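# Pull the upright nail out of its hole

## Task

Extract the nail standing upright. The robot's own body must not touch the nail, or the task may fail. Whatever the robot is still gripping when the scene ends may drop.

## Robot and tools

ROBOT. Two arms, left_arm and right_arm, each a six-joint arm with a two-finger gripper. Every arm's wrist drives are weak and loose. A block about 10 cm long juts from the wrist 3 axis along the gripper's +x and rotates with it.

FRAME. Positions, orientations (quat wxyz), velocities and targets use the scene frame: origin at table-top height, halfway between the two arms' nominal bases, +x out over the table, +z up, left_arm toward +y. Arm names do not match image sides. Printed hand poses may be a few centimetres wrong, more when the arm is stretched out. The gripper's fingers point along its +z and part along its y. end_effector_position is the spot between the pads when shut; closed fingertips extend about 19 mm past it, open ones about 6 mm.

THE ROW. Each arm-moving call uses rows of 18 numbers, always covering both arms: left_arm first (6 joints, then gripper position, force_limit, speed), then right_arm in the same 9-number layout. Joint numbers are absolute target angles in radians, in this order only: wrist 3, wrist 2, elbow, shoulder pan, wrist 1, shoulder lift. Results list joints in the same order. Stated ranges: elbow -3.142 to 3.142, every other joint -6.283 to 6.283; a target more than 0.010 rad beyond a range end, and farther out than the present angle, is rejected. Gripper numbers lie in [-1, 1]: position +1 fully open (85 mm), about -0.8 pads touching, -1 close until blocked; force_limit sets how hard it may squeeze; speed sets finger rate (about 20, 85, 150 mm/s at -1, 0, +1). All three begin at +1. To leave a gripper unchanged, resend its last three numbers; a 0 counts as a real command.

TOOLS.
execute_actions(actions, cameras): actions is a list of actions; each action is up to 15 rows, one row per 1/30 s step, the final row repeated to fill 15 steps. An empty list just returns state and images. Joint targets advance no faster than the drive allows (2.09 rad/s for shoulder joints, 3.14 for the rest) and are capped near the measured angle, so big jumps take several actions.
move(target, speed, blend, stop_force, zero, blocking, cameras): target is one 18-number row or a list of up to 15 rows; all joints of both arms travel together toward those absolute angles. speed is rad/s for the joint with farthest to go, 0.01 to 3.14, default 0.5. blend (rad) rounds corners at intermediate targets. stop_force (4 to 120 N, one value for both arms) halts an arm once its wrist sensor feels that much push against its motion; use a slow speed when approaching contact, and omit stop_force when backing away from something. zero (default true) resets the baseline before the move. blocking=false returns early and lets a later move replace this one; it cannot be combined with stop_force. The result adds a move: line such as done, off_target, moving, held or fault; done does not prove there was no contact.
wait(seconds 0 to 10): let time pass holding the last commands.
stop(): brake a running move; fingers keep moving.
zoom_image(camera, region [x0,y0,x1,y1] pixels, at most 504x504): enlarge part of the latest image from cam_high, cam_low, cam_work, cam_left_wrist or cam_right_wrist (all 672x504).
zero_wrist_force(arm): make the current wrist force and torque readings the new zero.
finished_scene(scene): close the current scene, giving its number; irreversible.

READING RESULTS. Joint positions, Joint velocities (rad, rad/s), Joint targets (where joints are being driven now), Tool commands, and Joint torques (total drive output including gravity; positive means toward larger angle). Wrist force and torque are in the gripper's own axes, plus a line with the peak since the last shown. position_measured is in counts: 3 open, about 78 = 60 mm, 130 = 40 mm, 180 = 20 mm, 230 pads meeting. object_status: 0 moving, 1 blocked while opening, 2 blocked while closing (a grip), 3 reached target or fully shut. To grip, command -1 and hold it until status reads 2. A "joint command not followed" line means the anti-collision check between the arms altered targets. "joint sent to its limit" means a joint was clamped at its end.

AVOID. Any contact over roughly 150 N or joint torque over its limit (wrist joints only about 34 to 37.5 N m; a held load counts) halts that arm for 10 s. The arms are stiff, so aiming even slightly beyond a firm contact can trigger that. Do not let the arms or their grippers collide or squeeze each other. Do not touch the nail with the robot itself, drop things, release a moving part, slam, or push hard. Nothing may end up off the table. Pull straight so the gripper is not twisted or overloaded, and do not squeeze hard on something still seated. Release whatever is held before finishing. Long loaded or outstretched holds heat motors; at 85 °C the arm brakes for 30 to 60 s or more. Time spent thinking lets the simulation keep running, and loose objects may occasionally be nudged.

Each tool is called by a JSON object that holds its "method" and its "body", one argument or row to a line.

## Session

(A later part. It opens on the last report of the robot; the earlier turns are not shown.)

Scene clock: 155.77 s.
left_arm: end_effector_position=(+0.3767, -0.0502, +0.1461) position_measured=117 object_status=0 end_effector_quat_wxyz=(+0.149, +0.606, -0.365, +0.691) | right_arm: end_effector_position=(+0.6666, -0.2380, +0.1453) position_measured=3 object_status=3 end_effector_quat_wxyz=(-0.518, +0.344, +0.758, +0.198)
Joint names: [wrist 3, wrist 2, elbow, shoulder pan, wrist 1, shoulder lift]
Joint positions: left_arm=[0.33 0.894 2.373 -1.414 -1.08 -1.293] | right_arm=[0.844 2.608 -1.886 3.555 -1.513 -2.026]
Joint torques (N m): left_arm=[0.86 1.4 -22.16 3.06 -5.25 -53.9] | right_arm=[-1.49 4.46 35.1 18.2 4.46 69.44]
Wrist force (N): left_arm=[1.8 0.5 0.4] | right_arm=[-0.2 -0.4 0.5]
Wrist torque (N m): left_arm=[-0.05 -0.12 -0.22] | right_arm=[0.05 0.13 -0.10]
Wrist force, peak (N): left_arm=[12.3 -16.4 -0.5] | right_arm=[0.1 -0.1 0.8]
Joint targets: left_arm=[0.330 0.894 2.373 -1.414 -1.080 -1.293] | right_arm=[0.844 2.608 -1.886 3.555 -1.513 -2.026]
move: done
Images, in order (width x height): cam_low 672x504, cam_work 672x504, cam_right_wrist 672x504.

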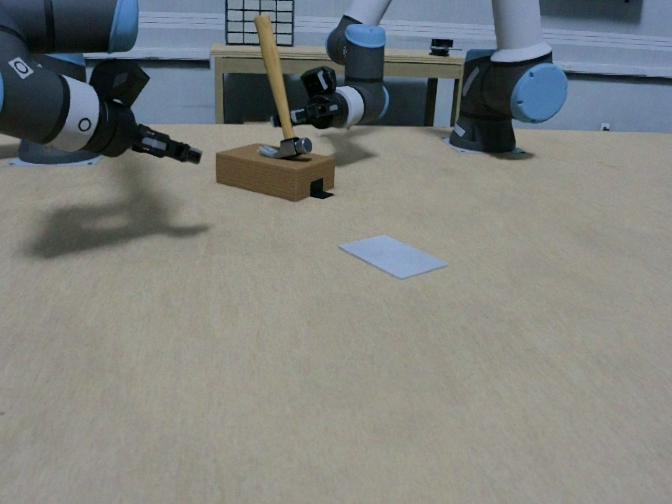

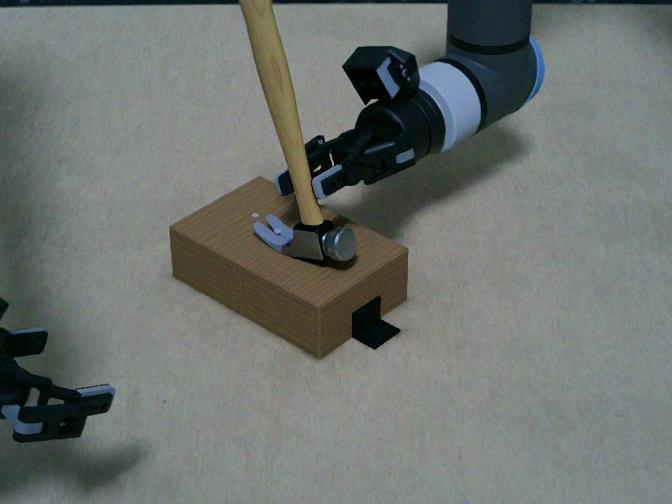

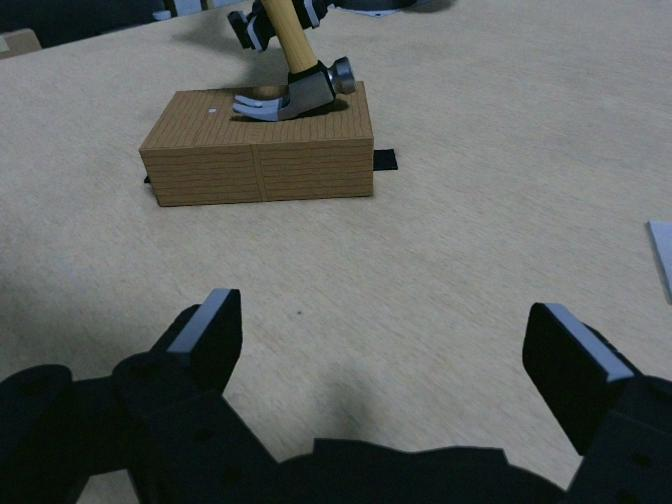

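{"method": "move", "body": {
  "target": [
    [0.33,0.8941,2.3730,-1.4136,-1.0796,-1.2934,0.25,1,-1,0.844,2.608,-1.886,3.555,-1.513,-2.026,1,1,1],
    [0.3,0.8707,2.34,-1.437,-0.9436,-1.3964,0.25,1,-1,0.844,2.608,-1.886,3.555,-1.513,-2.026,1,1,1],
    [0.27,0.8479,2.2957,-1.4598,-0.8115,-1.4842,0.25,1,-1,0.844,2.608,-1.886,3.555,-1.513,-2.026,1,1,1]
  ],
  "speed": 0.12,
  "blend": [0,0.02,0],
  "cameras": ["cam_right_wrist","cam_work","cam_low"]
}}

{"method": "zoom_image", "body": {
  "camera": "cam_right_wrist",
  "region": [200, 0, 380, 140]
}}

{"method": "zoom_image", "body": {
  "camera": "cam_work",
  "region": [220, 0, 400, 170]
}}

{"method": "zoom_image", "body": {
  "camera": "cam_low",
  "region": [220, 0, 370, 170]
}}

Scene clock: 160.33 s.
left_arm: end_effector_position=(+0.3584, -0.0695, +0.2567) position_measured=98 object_status=3 end_effector_quat_wxyz=(+0.170, +0.616, -0.347, +0.686) | right_arm: end_effector_position=(+0.6666, -0.2380, +0.1453) position_measured=3 object_status=3 end_effector_quat_wxyz=(-0.518, +0.344, +0.758, +0.198)
Joint names: [wrist 3, wrist 2, elbow, shoulder pan, wrist 1, shoulder lift]
Joint positions: left_arm=[0.27 0.848 2.296 -1.46 -0.812 -1.484] | right_arm=[0.844 2.608 -1.886 3.555 -1.513 -2.026]
Joint torques (N m): left_arm=[-1.98 -2.28 -41.39 -12.31 1.69 -54.3] | right_arm=[-1.61 5.12 35.05 16.25 4.13 68.18]
Wrist force (N): left_arm=[1.7 0.8 0.4] | right_arm=[0.2 0.2 0.3]
Wrist torque (N m): left_arm=[0.03 -0.09 -0.16] | right_arm=[0.16 0.06 -0.10]
Wrist force, peak (N): left_arm=[2.6 0.7 0.4] | right_arm=[-0.4 -0.3 0.7]
Joint targets: left_arm=[0.270 0.848 2.296 -1.460 -0.812 -1.484] | right_arm=[0.844 2.608 -1.886 3.555 -1.513 -2.026]
move: done
Images, in order (width x height): cam_low 672x504, cam_work 672x504, cam_right_wrist 672x504.

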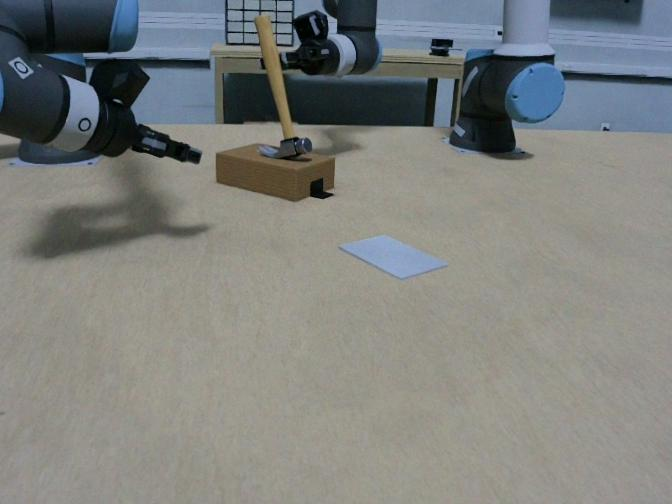

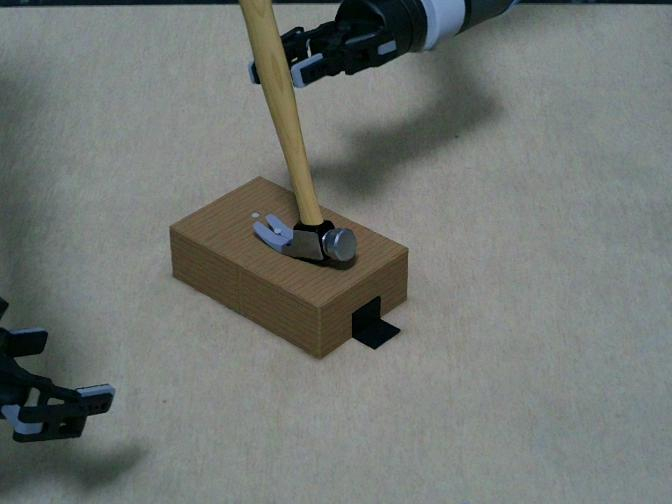

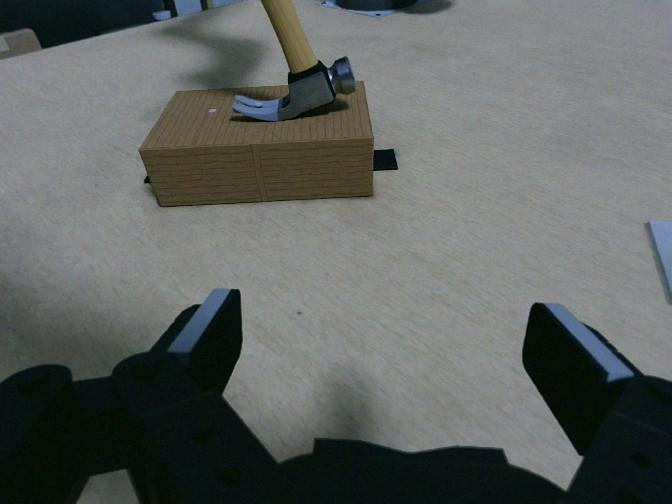

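Scaled by 2.800 from the camera's 672x504 image, which has a finer 960x720 frame.

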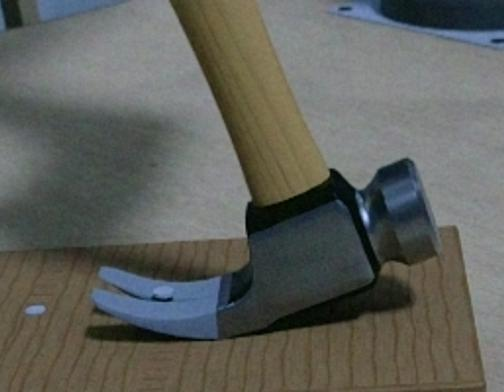

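Scaled by 2.800 from the camera's 672x504 image, which has a finer 960x720 frame.

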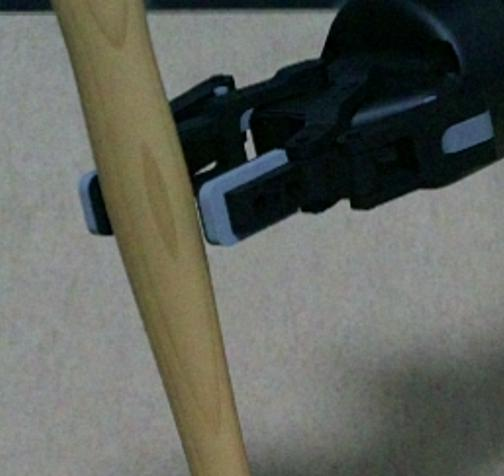

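Scaled by 2.965 from the camera's 672x504 image, which has a finer 960x720 frame.

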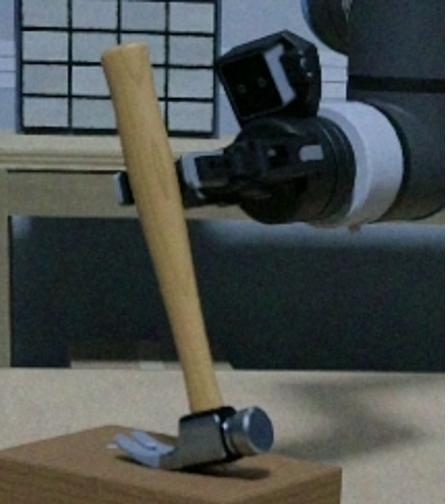

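{"method": "move", "body": {
  "target": [
    [0.27,0.8479,2.2957,-1.4598,-0.8115,-1.4842,-1,1,-1,0.844,2.608,-1.886,3.555,-1.513,-2.026,1,1,1]
  ],
  "speed": 0.12,
  "cameras": ["cam_right_wrist","cam_work","cam_left_wrist"]
}}

{"method": "zoom_image", "body": {
  "camera": "cam_right_wrist",
  "region": [200, 0, 380, 140]
}}

{"method": "zoom_image", "body": {
  "camera": "cam_work",
  "region": [220, 0, 400, 170]
}}

Scene clock: 162.13 s.
left_arm: end_effector_position=(+0.3584, -0.0696, +0.2567) position_measured=148 object_status=0 end_effector_quat_wxyz=(+0.170, +0.616, -0.347, +0.686) | right_arm: end_effector_position=(+0.6666, -0.2380, +0.1453) position_measured=3 object_status=3 end_effector_quat_wxyz=(-0.518, +0.344, +0.758, +0.198)
Joint names: [wrist 3, wrist 2, elbow, shoulder pan, wrist 1, shoulder lift]
Joint positions: left_arm=[0.27 0.848 2.296 -1.46 -0.811 -1.484] | right_arm=[0.844 2.608 -1.886 3.555 -1.513 -2.026]
Joint torques (N m): left_arm=[-2.12 -1.52 -35.68 -8.54 0.12 -52.26] | right_arm=[-1.25 5.21 35.2 18.63 3.81 69.25]
Wrist force (N): left_arm=[2.9 0.5 -0.7] | right_arm=[-0.1 -0.6 0.8]
Wrist torque (N m): left_arm=[-0.02 -0.19 0.34] | right_arm=[0.02 0.12 -0.10]
Wrist force, peak (N): left_arm=[1.4 3.5 -0.1] | right_arm=[-0.1 -0.6 0.8]
Joint targets: left_arm=[0.270 0.848 2.296 -1.460 -0.812 -1.484] | right_arm=[0.844 2.608 -1.886 3.555 -1.513 -2.026]
move: done
Images, in order (width x height): cam_work 672x504, cam_left_wrist 672x504, cam_right_wrist 672x504.

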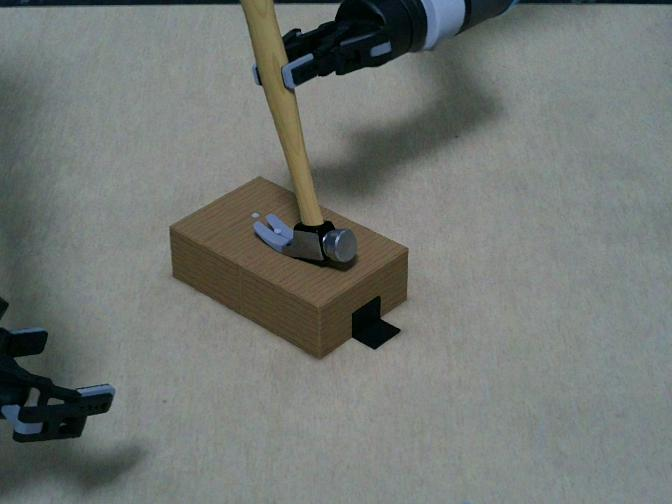

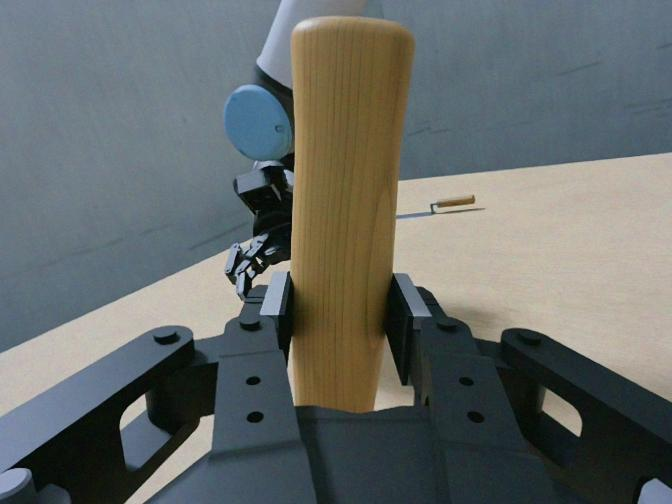

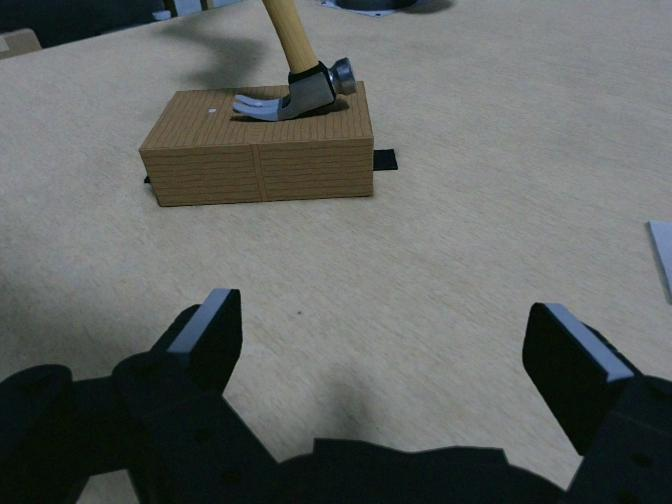

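Scaled by 2.800 from the camera's 672x504 image, which has a finer 960x720 frame.

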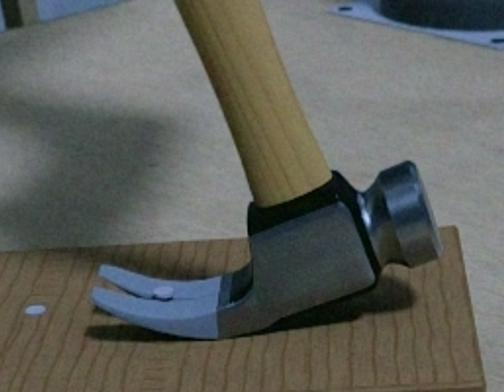

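Scaled by 2.800 from the camera's 672x504 image, which has a finer 960x720 frame.

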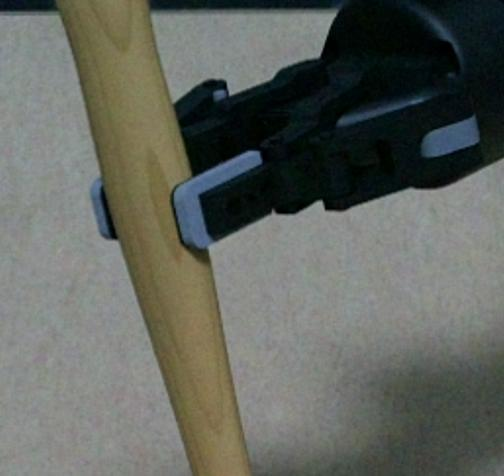

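{"method": "move", "body": {
  "target": [0.12,0.8954,2.3109,-1.4123,-0.8107,-1.5002,-1,1,-1,0.844,2.608,-1.886,3.555,-1.513,-2.026,1,1,1],
  "speed": 0.05,
  "stop_force": 60,
  "cameras": ["cam_right_wrist","cam_work"]
}}

{"method": "zoom_image", "body": {
  "camera": "cam_right_wrist",
  "region": [220, 50, 340, 140]
}}

{"method": "zoom_image", "body": {
  "camera": "cam_work",
  "region": [250, 190, 350, 270]
}}

Scene clock: 166.70 s.
left_arm: end_effector_position=(+0.3772, -0.0495, +0.2578) position_measured=148 object_status=2 end_effector_quat_wxyz=(+0.221, +0.641, -0.299, +0.672) | right_arm: end_effector_position=(+0.6666, -0.2380, +0.1453) position_measured=3 object_status=3 end_effector_quat_wxyz=(-0.518, +0.344, +0.758, +0.198)
Joint names: [wrist 3, wrist 2, elbow, shoulder pan, wrist 1, shoulder lift]
Joint positions: left_arm=[0.12 0.895 2.311 -1.412 -0.811 -1.5] | right_arm=[0.844 2.608 -1.886 3.555 -1.513 -2.026]
Joint torques (N m): left_arm=[-3.59 -5.17 -16.46 31 2.9 -50.32] | right_arm=[-1.34 5.68 34.72 16.94 3.65 68.3]
Wrist force (N): left_arm=[11.2 26.9 -2.7] | right_arm=[-0.2 -0.1 0.2]
Wrist torque (N m): left_arm=[-0.33 -0.20 1.22] | right_arm=[0.10 0.14 -0.10]
Wrist force, peak (N): left_arm=[15.6 27.9 -3.4] | right_arm=[-0.5 -0.5 0.6]
Joint targets: left_arm=[0.120 0.895 2.311 -1.412 -0.811 -1.500] | right_arm=[0.844 2.608 -1.886 3.555 -1.513 -2.026]
move: done
Images, in order (width x height): cam_work 672x504, cam_right_wrist 672x504.

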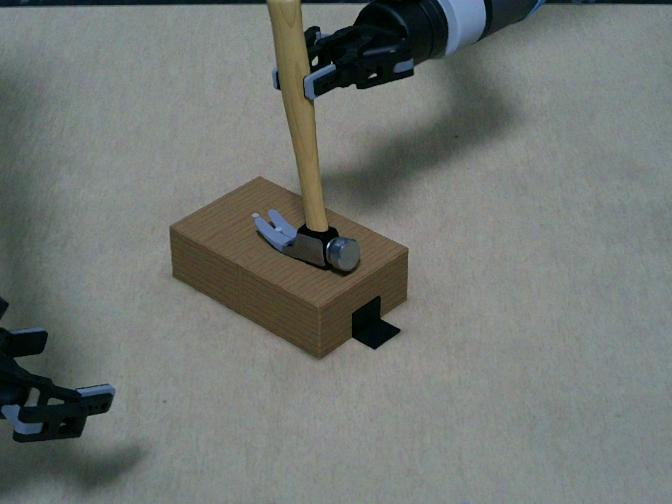

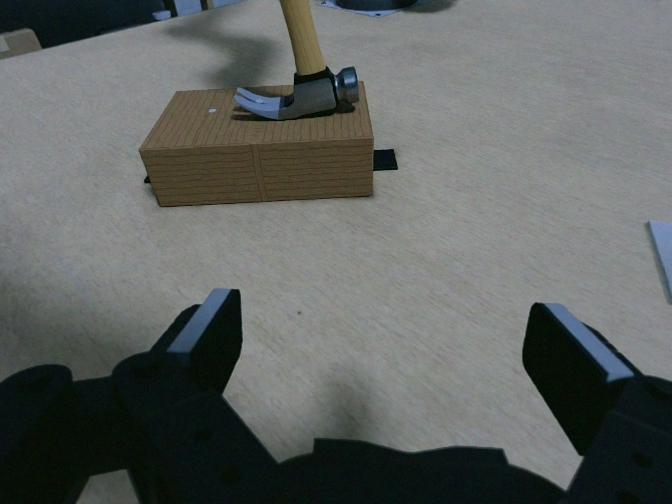

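Scaled by 4.200 from the camera's 672x504 image, which has a finer 960x720 frame.

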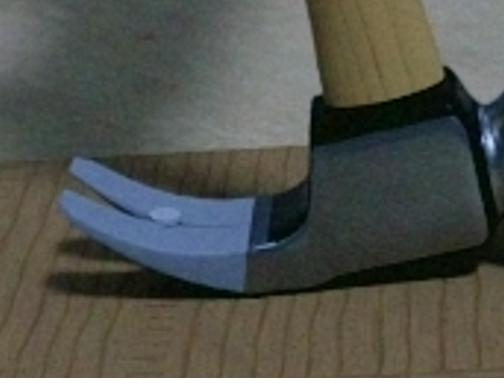

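Scaled by 5.040 from the camera's 672x504 image, which has a finer 960x720 frame.

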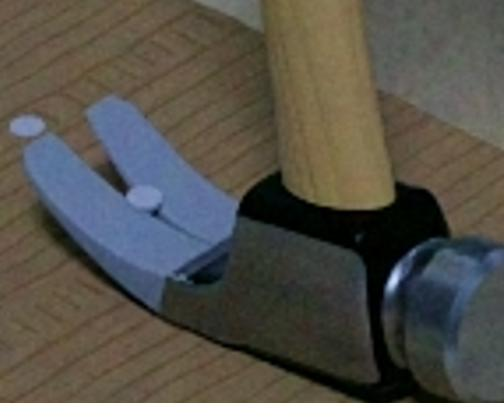

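{"method": "move", "body": {
  "target": [0.0,0.9345,2.3221,-1.3732,-0.8132,-1.5089,-1,1,-1,0.844,2.608,-1.886,3.555,-1.513,-2.026,1,1,1],
  "speed": 0.05,
  "stop_force": 60,
  "cameras": ["cam_right_wrist","cam_work"]
}}

{"method": "zoom_image", "body": {
  "camera": "cam_right_wrist",
  "region": [220, 50, 340, 140]
}}

{"method": "zoom_image", "body": {
  "camera": "cam_work",
  "region": [250, 190, 350, 270]
}}

Scene clock: 171.40 s.
left_arm: end_effector_position=(+0.3918, -0.0338, +0.2571) position_measured=148 object_status=2 end_effector_quat_wxyz=(+0.260, +0.657, -0.260, +0.657) | right_arm: end_effector_position=(+0.6666, -0.2380, +0.1453) position_measured=3 object_status=3 end_effector_quat_wxyz=(-0.518, +0.344, +0.758, +0.198)
Joint names: [wrist 3, wrist 2, elbow, shoulder pan, wrist 1, shoulder lift]
Joint positions: left_arm=[0 0.934 2.322 -1.373 -0.813 -1.509] | right_arm=[0.844 2.608 -1.886 3.555 -1.513 -2.026]
Joint torques (N m): left_arm=[-4.41 -1.25 -16.99 19.33 -2.04 -44.53] | right_arm=[-1.5 5.93 34.83 17.4 3.46 68.13]
Wrist force (N): left_arm=[15.0 9.4 0.3] | right_arm=[0.0 -0.3 0.3]
Wrist torque (N m): left_arm=[-0.17 -0.07 1.28] | right_arm=[0.07 0.10 -0.11]
Wrist force, peak (N): left_arm=[14.9 26.7 -2.4] | right_arm=[0.0 -0.8 0.6]
Joint targets: left_arm=[0.000 0.935 2.322 -1.373 -0.813 -1.509] | right_arm=[0.844 2.608 -1.886 3.555 -1.513 -2.026]
move: done
Images, in order (width x height): cam_work 672x504, cam_right_wrist 672x504.

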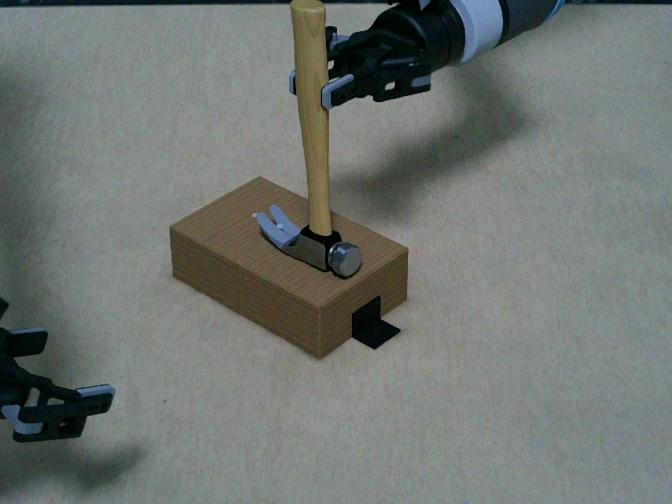

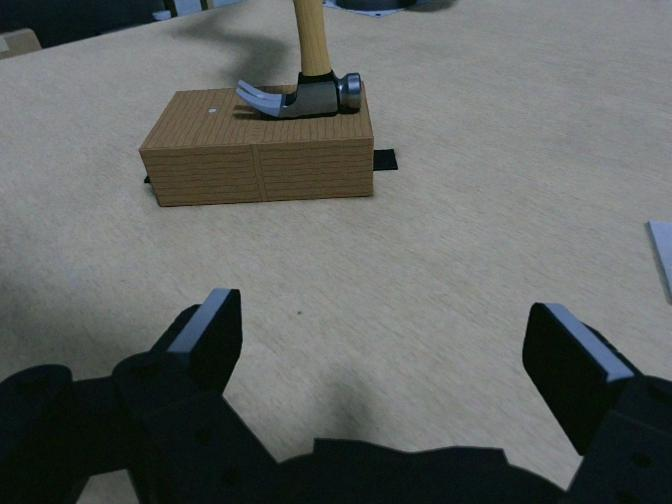

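Scaled by 4.200 from the camera's 672x504 image, which has a finer 960x720 frame.

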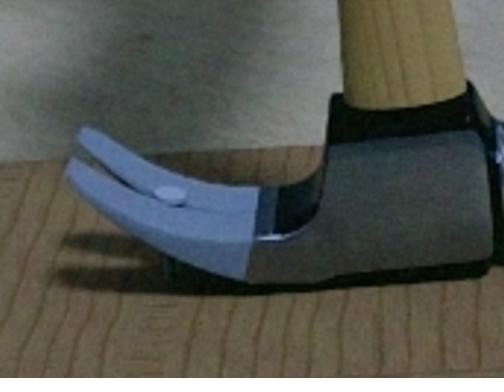

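Scaled by 5.040 from the camera's 672x504 image, which has a finer 960x720 frame.

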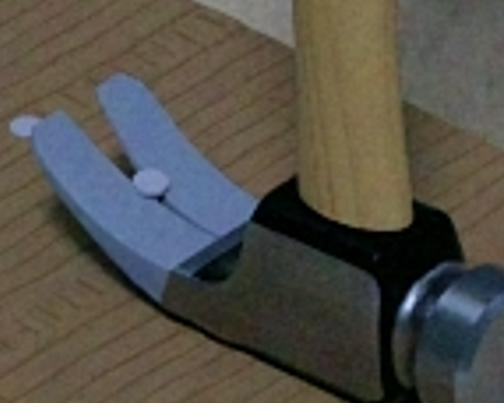

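{"method": "move", "body": {
  "target": [-0.2,1.0017,2.3321,-1.306,-0.804,-1.5281,-1,1,-1,0.844,2.608,-1.886,3.555,-1.513,-2.026,1,1,1],
  "speed": 0.05,
  "stop_force": 60,
  "cameras": ["cam_right_wrist","cam_work"]
}}

{"method": "zoom_image", "body": {
  "camera": "cam_right_wrist",
  "region": [220, 50, 340, 140]
}}

{"method": "zoom_image", "body": {
  "camera": "cam_work",
  "region": [250, 190, 350, 270]
}}

Scene clock: 176.80 s.
left_arm: end_effector_position=(+0.4156, -0.0085, +0.2614) position_measured=148 object_status=2 end_effector_quat_wxyz=(+0.325, +0.680, -0.193, +0.628) | right_arm: end_effector_position=(+0.6666, -0.2380, +0.1453) position_measured=3 object_status=3 end_effector_quat_wxyz=(-0.518, +0.344, +0.758, +0.198)
Joint names: [wrist 3, wrist 2, elbow, shoulder pan, wrist 1, shoulder lift]
Joint positions: left_arm=[-0.2 1.002 2.332 -1.306 -0.804 -1.528] | right_arm=[0.844 2.608 -1.886 3.555 -1.513 -2.026]
Joint torques (N m): left_arm=[-2.01 1.42 -31.94 14.81 -0.65 -51.08] | right_arm=[-1.36 5.87 34 17.01 3.06 69.49]
Wrist force (N): left_arm=[-3.4 -0.4 0.7] | right_arm=[0.0 -0.1 0.2]
Wrist torque (N m): left_arm=[0.02 -0.20 0.04] | right_arm=[0.11 0.10 -0.10]
Wrist force, peak (N): left_arm=[14.8 9.3 0.5] | right_arm=[-0.3 -0.5 0.8]
Joint targets: left_arm=[-0.200 1.002 2.332 -1.306 -0.804 -1.528] | right_arm=[0.844 2.608 -1.886 3.555 -1.513 -2.026]
move: done
Images, in order (width x height): cam_work 672x504, cam_right_wrist 672x504.

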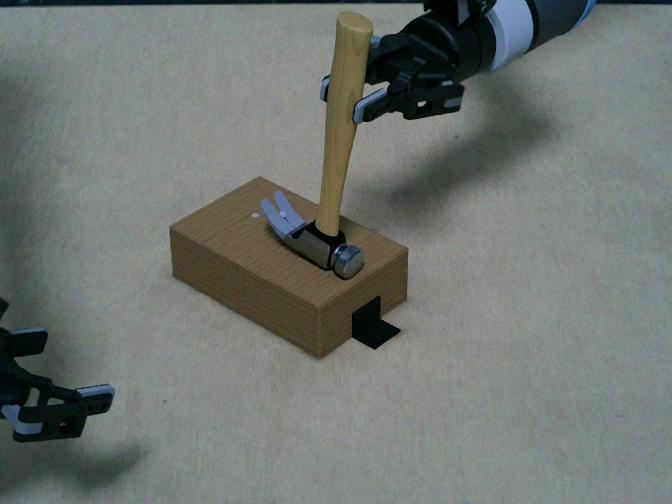

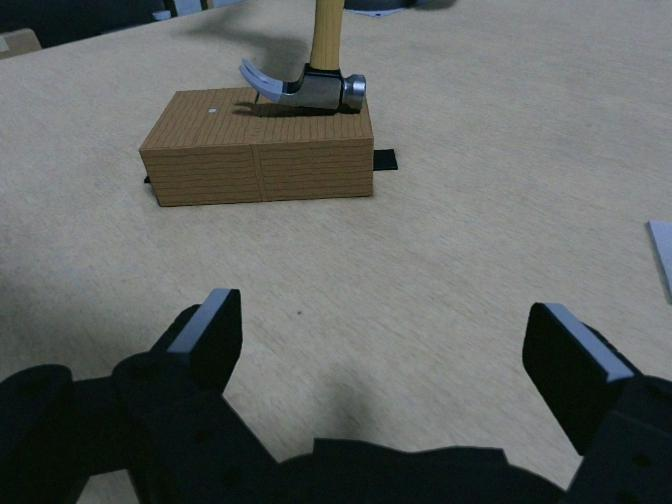

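Scaled by 4.200 from the camera's 672x504 image, which has a finer 960x720 frame.

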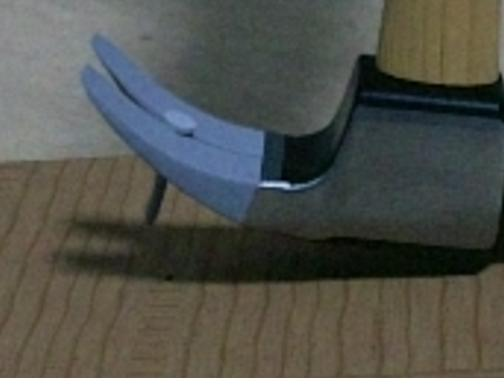

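Scaled by 5.040 from the camera's 672x504 image, which has a finer 960x720 frame.

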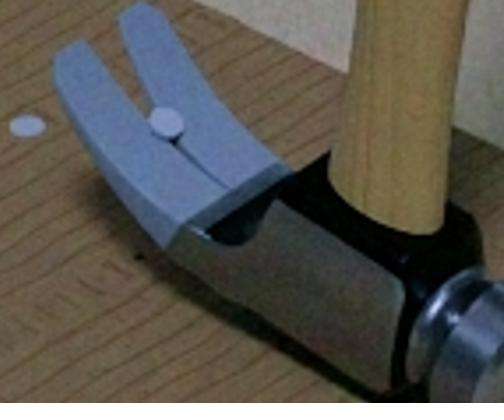

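{"method": "move", "body": {
  "target": [
    [-0.2,1.0017,2.2978,-1.306,-0.7087,-1.5891,-1,1,-1,0.844,2.608,-1.886,3.555,-1.513,-2.026,1,1,1],
    [-0.2,1.4455,2.2836,-0.8622,-0.709,-1.5746,-1,1,-1,0.844,2.608,-1.886,3.555,-1.513,-2.026,1,1,1],
    [-0.2,1.4455,2.3575,-0.8622,-0.9461,-1.4114,-1,1,-1,0.844,2.608,-1.886,3.555,-1.513,-2.026,1,1,1]
  ],
  "speed": [0.08,0.15,0.08],
  "blend": [0.02,0.03,0],
  "stop_force": 12,
  "cameras": ["cam_right_wrist","cam_work","cam_low","cam_high"]
}}

{"method": "zoom_image", "body": {
  "camera": "cam_work",
  "region": [300, 100, 500, 270]
}}

{"method": "zoom_image", "body": {
  "camera": "cam_right_wrist",
  "region": [300, 50, 500, 200]
}}

Scene clock: 186.57 s.
left_arm: end_effector_position=(+0.5525, +0.1372, +0.2022) position_measured=148 object_status=2 end_effector_quat_wxyz=(+0.325, +0.680, -0.193, +0.628) | right_arm: end_effector_position=(+0.6666, -0.2380, +0.1453) position_measured=3 object_status=3 end_effector_quat_wxyz=(-0.518, +0.344, +0.758, +0.198)
Joint names: [wrist 3, wrist 2, elbow, shoulder pan, wrist 1, shoulder lift]
Joint positions: left_arm=[-0.2 1.446 2.358 -0.862 -0.946 -1.411] | right_arm=[0.844 2.608 -1.886 3.555 -1.513 -2.026]
Joint torques (N m): left_arm=[-1.82 0.9 -27.12 12.63 -8.05 -26.99] | right_arm=[-1.01 5.84 34.3 16.64 2.76 68.15]
Wrist force (N): left_arm=[-3.6 -0.5 0.6] | right_arm=[-0.1 -0.1 0.6]
Wrist torque (N m): left_arm=[0.01 -0.17 0.01] | right_arm=[0.10 0.11 -0.11]
Wrist force, peak (N): left_arm=[-4.3 -1.0 0.6] | right_arm=[-0.1 -0.3 1.0]
Joint targets: left_arm=[-0.200 1.445 2.358 -0.862 -0.946 -1.411] | right_arm=[0.844 2.608 -1.886 3.555 -1.513 -2.026]
move: done
Images, in order (width x height): cam_high 672x504, cam_low 672x504, cam_work 672x504, cam_right_wrist 672x504.

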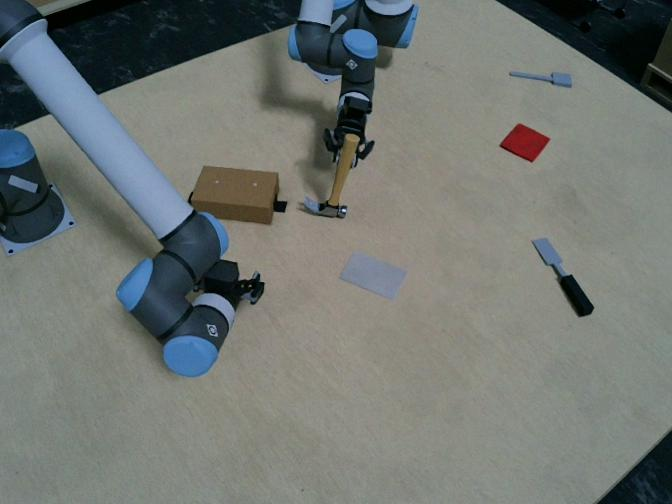

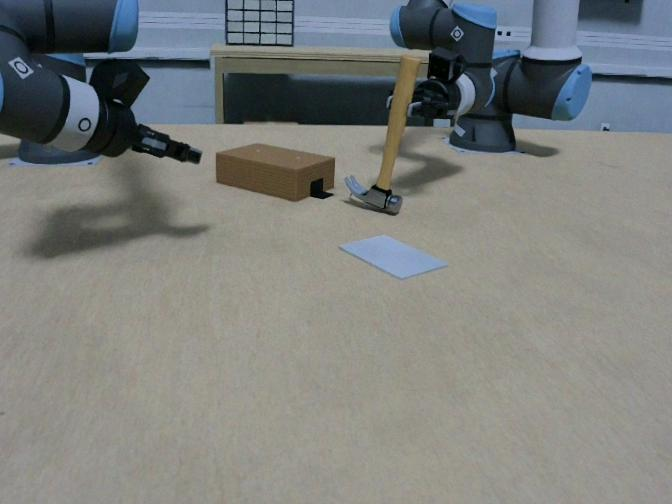

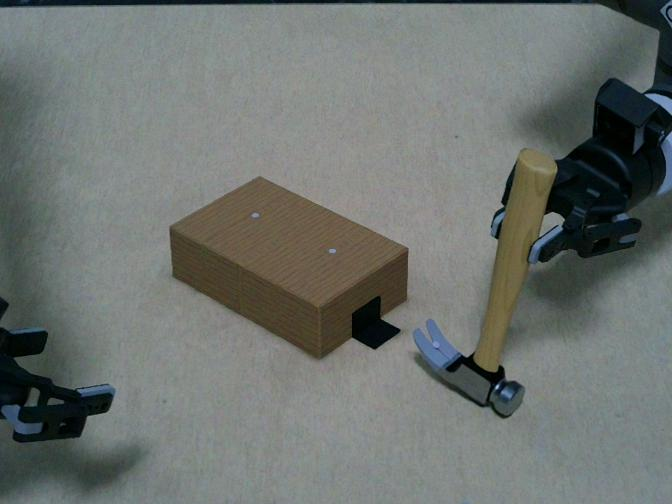

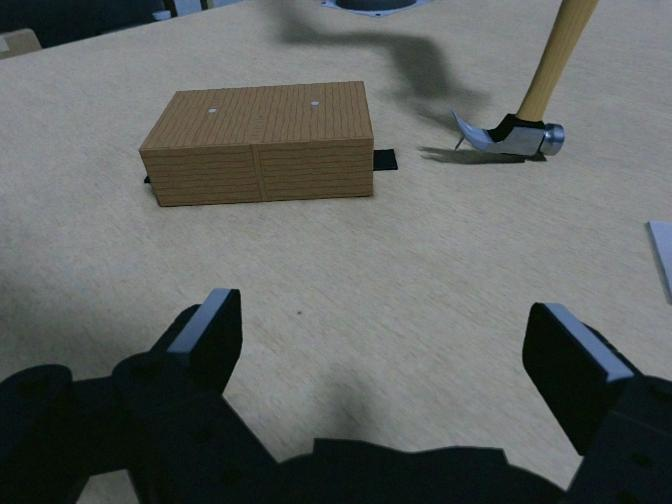

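Scaled by 2.520 from the camera's 672x504 image, which has a finer 960x720 frame.

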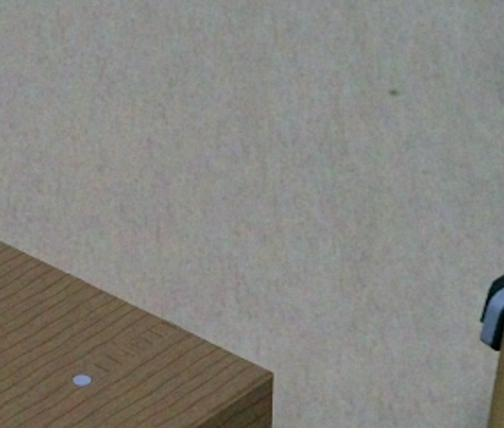

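Scaled by 2.520 from the camera's 672x504 image, which has a finer 960x720 frame.

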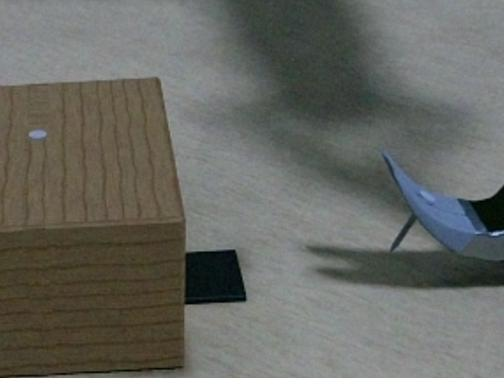

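{"method": "move", "body": {
  "target": [-0.2,1.4455,2.3641,-0.8622,-0.9755,-1.3886,-1,1,-1,0.844,2.608,-1.886,3.555,-1.513,-2.026,1,1,1],
  "speed": 0.02,
  "stop_force": 4,
  "cameras": ["cam_right_wrist","cam_work"]
}}

{"method": "zoom_image", "body": {
  "camera": "cam_right_wrist",
  "region": [400, 80, 600, 200]
}}

Scene clock: 188.80 s.
left_arm: end_effector_position=(+0.5526, +0.1372, +0.1970) position_measured=148 object_status=2 end_effector_quat_wxyz=(+0.325, +0.680, -0.193, +0.628) | right_arm: end_effector_position=(+0.6666, -0.2380, +0.1453) position_measured=3 object_status=3 end_effector_quat_wxyz=(-0.518, +0.344, +0.758, +0.198)
Joint names: [wrist 3, wrist 2, elbow, shoulder pan, wrist 1, shoulder lift]
Joint positions: left_arm=[-0.2 1.446 2.36 -0.862 -0.959 -1.402] | right_arm=[0.844 2.608 -1.886 3.555 -1.513 -2.026]
Joint torques (N m): left_arm=[-1.91 0.25 -34.45 9.38 -0.2 -57.48] | right_arm=[-1.21 5.78 33.82 19.14 2.38 69.27]
Wrist force (N): left_arm=[0.6 0.5 0.8] | right_arm=[0.2 -0.1 0.5]
Wrist torque (N m): left_arm=[0.02 -0.14 0.04] | right_arm=[0.10 0.06 -0.10]
Wrist force, peak (N): left_arm=[6.2 1.8 0.7] | right_arm=[0.0 -0.7 0.7]
Joint targets: left_arm=[-0.200 1.446 2.360 -0.862 -0.959 -1.402] | right_arm=[0.844 2.608 -1.886 3.555 -1.513 -2.026]
move: contact (left_arm); left_arm: the wrist 1 is farthest, 0.017 rad from its target
Images, in order (width x height): cam_work 672x504, cam_right_wrist 672x504.

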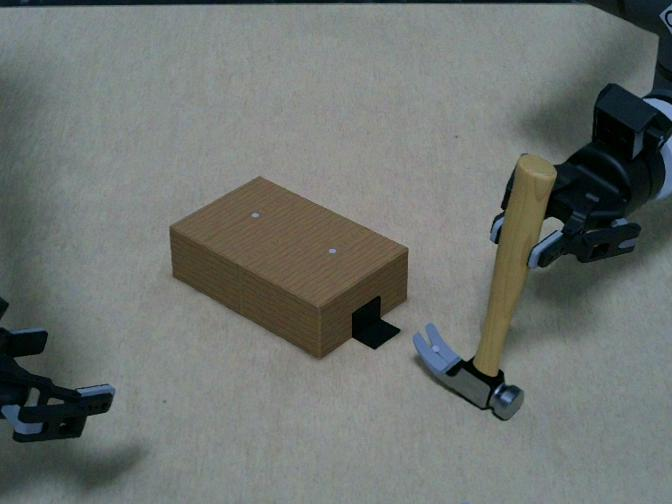

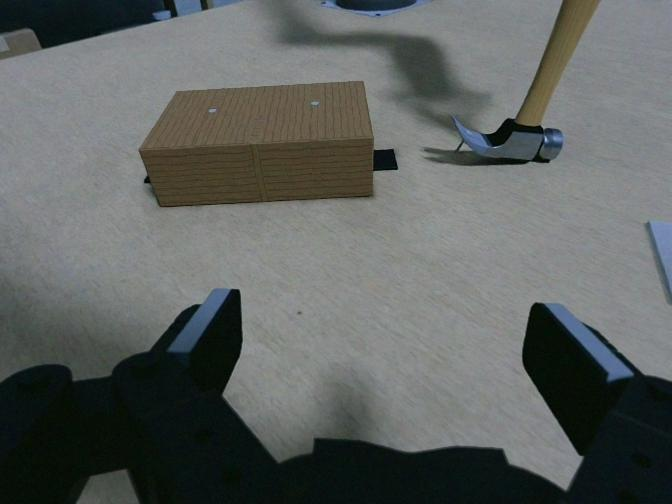

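Scaled by 2.520 from the camera's 672x504 image, which has a finer 960x720 frame.

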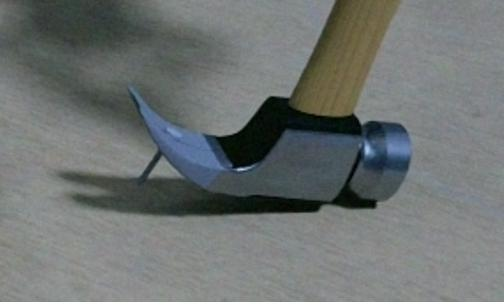

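{"method": "move", "body": {
  "target": [0.0,1.3555,2.3773,-0.9522,-0.9671,-1.4102,-1,1,-1,0.844,2.608,-1.886,3.555,-1.513,-2.026,1,1,1],
  "speed": 0.06,
  "stop_force": 10,
  "cameras": ["cam_right_wrist","cam_work"]
}}

{"method": "zoom_image", "body": {
  "camera": "cam_right_wrist",
  "region": [400, 80, 600, 200]
}}

{"method": "zoom_image", "body": {
  "camera": "cam_work",
  "region": [380, 290, 560, 430]
}}

Scene clock: 193.63 s.
left_arm: end_effector_position=(+0.5258, +0.1088, +0.1952) position_measured=148 object_status=2 end_effector_quat_wxyz=(+0.260, +0.657, -0.260, +0.657) | right_arm: end_effector_position=(+0.6666, -0.2380, +0.1453) position_measured=3 object_status=3 end_effector_quat_wxyz=(-0.518, +0.344, +0.758, +0.198)
Joint names: [wrist 3, wrist 2, elbow, shoulder pan, wrist 1, shoulder lift]
Joint positions: left_arm=[0 1.356 2.377 -0.952 -0.967 -1.41] | right_arm=[0.844 2.608 -1.886 3.555 -1.513 -2.026]
Joint torques (N m): left_arm=[2.11 -1.1 -21.53 -11.65 -4.1 -52.28] | right_arm=[-0.88 5.87 33.54 16.93 2.19 68.56]
Wrist force (N): left_arm=[2.4 -1.4 0.4] | right_arm=[0.1 0.1 0.1]
Wrist torque (N m): left_arm=[0.07 -0.11 -0.19] | right_arm=[0.13 0.07 -0.10]
Wrist force, peak (N): left_arm=[5.6 -1.4 0.5] | right_arm=[0.2 -0.6 0.7]
Joint targets: left_arm=[0.000 1.355 2.377 -0.952 -0.967 -1.410] | right_arm=[0.844 2.608 -1.886 3.555 -1.513 -2.026]
move: done
Images, in order (width x height): cam_work 672x504, cam_right_wrist 672x504.

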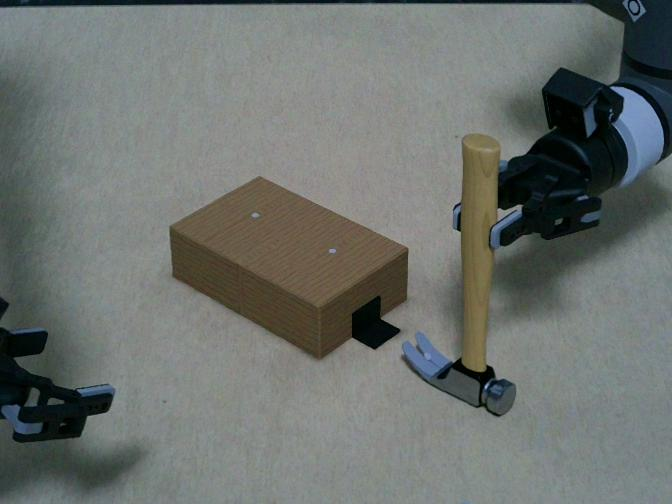

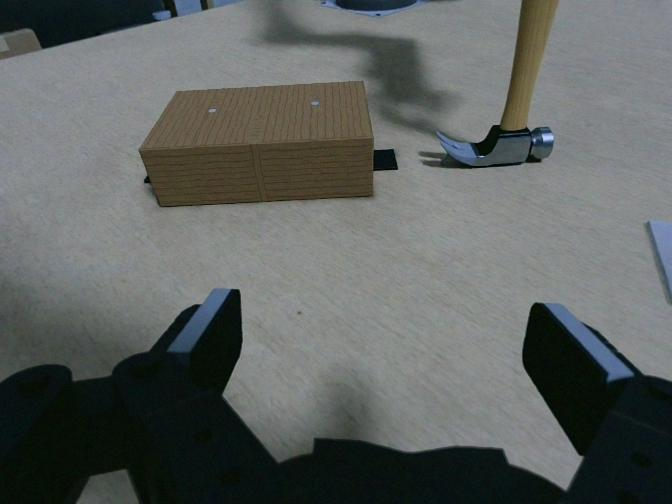

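Scaled by 2.520 from the camera's 672x504 image, which has a finer 960x720 frame.

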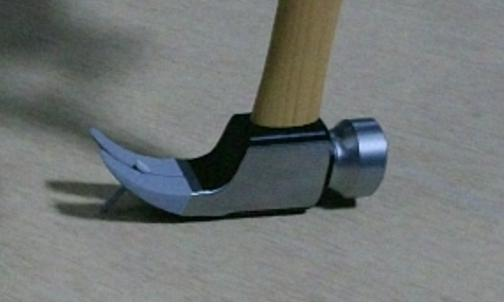

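Scaled by 2.800 from the camera's 672x504 image, which has a finer 960x720 frame.

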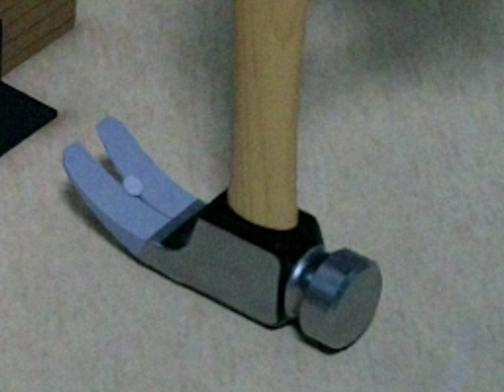

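{"method": "move", "body": {
  "target": [0.3,1.2666,2.3863,-1.0411,-0.9666,-1.4197,-1,1,-1,0.844,2.608,-1.886,3.555,-1.513,-2.026,1,1,1],
  "speed": 0.08,
  "stop_force": 10,
  "cameras": ["cam_right_wrist","cam_work"]
}}

{"method": "zoom_image", "body": {
  "camera": "cam_right_wrist",
  "region": [400, 80, 600, 200]
}}

{"method": "zoom_image", "body": {
  "camera": "cam_work",
  "region": [380, 290, 560, 430]
}}

Scene clock: 198.87 s.
left_arm: end_effector_position=(+0.4994, +0.0806, +0.1962) position_measured=148 object_status=2 end_effector_quat_wxyz=(+0.159, +0.611, -0.356, +0.689) | right_arm: end_effector_position=(+0.6666, -0.2380, +0.1453) position_measured=3 object_status=3 end_effector_quat_wxyz=(-0.518, +0.344, +0.758, +0.198)
Joint names: [wrist 3, wrist 2, elbow, shoulder pan, wrist 1, shoulder lift]
Joint positions: left_arm=[0.3 1.267 2.386 -1.041 -0.967 -1.42] | right_arm=[0.844 2.608 -1.886 3.555 -1.513 -2.026]
Joint torques (N m): left_arm=[2.04 -1.85 -26.21 -13.6 -0.61 -57.51] | right_arm=[-0.79 5.91 33.64 18.81 1.91 68.74]
Wrist force (N): left_arm=[-3.6 2.4 0.3] | right_arm=[0.0 -0.3 0.4]
Wrist torque (N m): left_arm=[0.03 -0.14 -0.46] | right_arm=[0.07 0.10 -0.10]
Wrist force, peak (N): left_arm=[7.5 -1.4 0.3] | right_arm=[-0.3 -0.2 0.8]
Joint targets: left_arm=[0.300 1.267 2.386 -1.041 -0.967 -1.420] | right_arm=[0.844 2.608 -1.886 3.555 -1.513 -2.026]
move: done
Images, in order (width x height): cam_work 672x504, cam_right_wrist 672x504.

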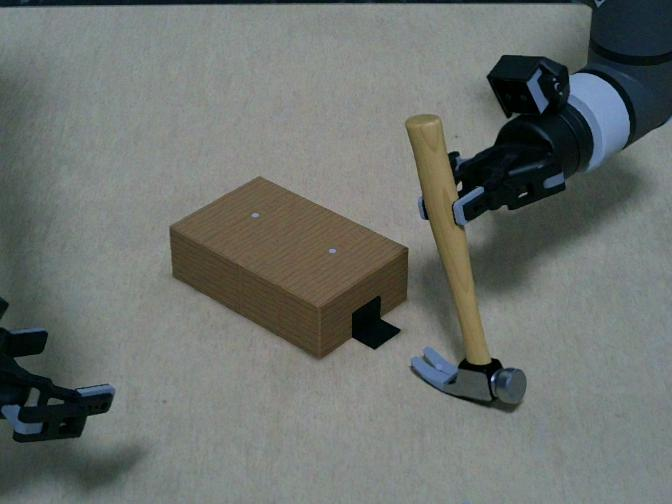

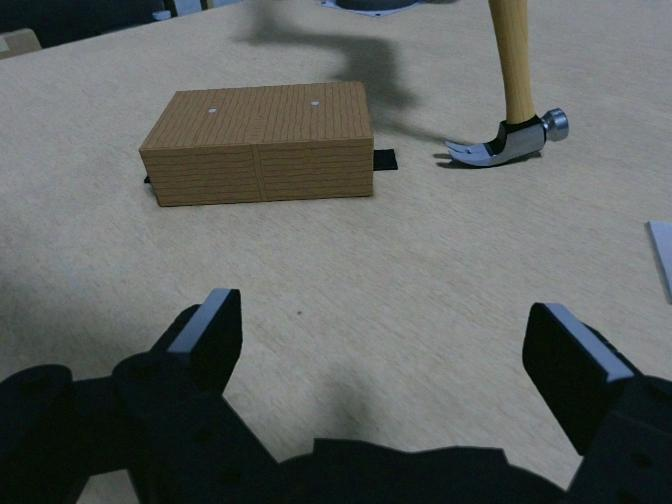

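Scaled by 2.520 from the camera's 672x504 image, which has a finer 960x720 frame.

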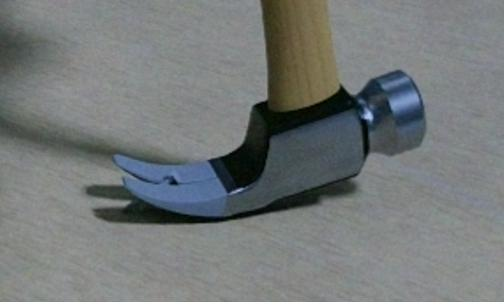

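Scaled by 2.800 from the camera's 672x504 image, which has a finer 960x720 frame.

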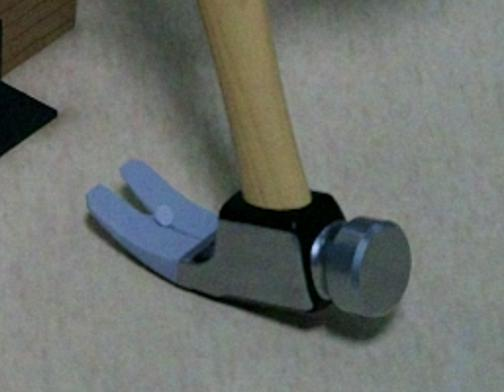

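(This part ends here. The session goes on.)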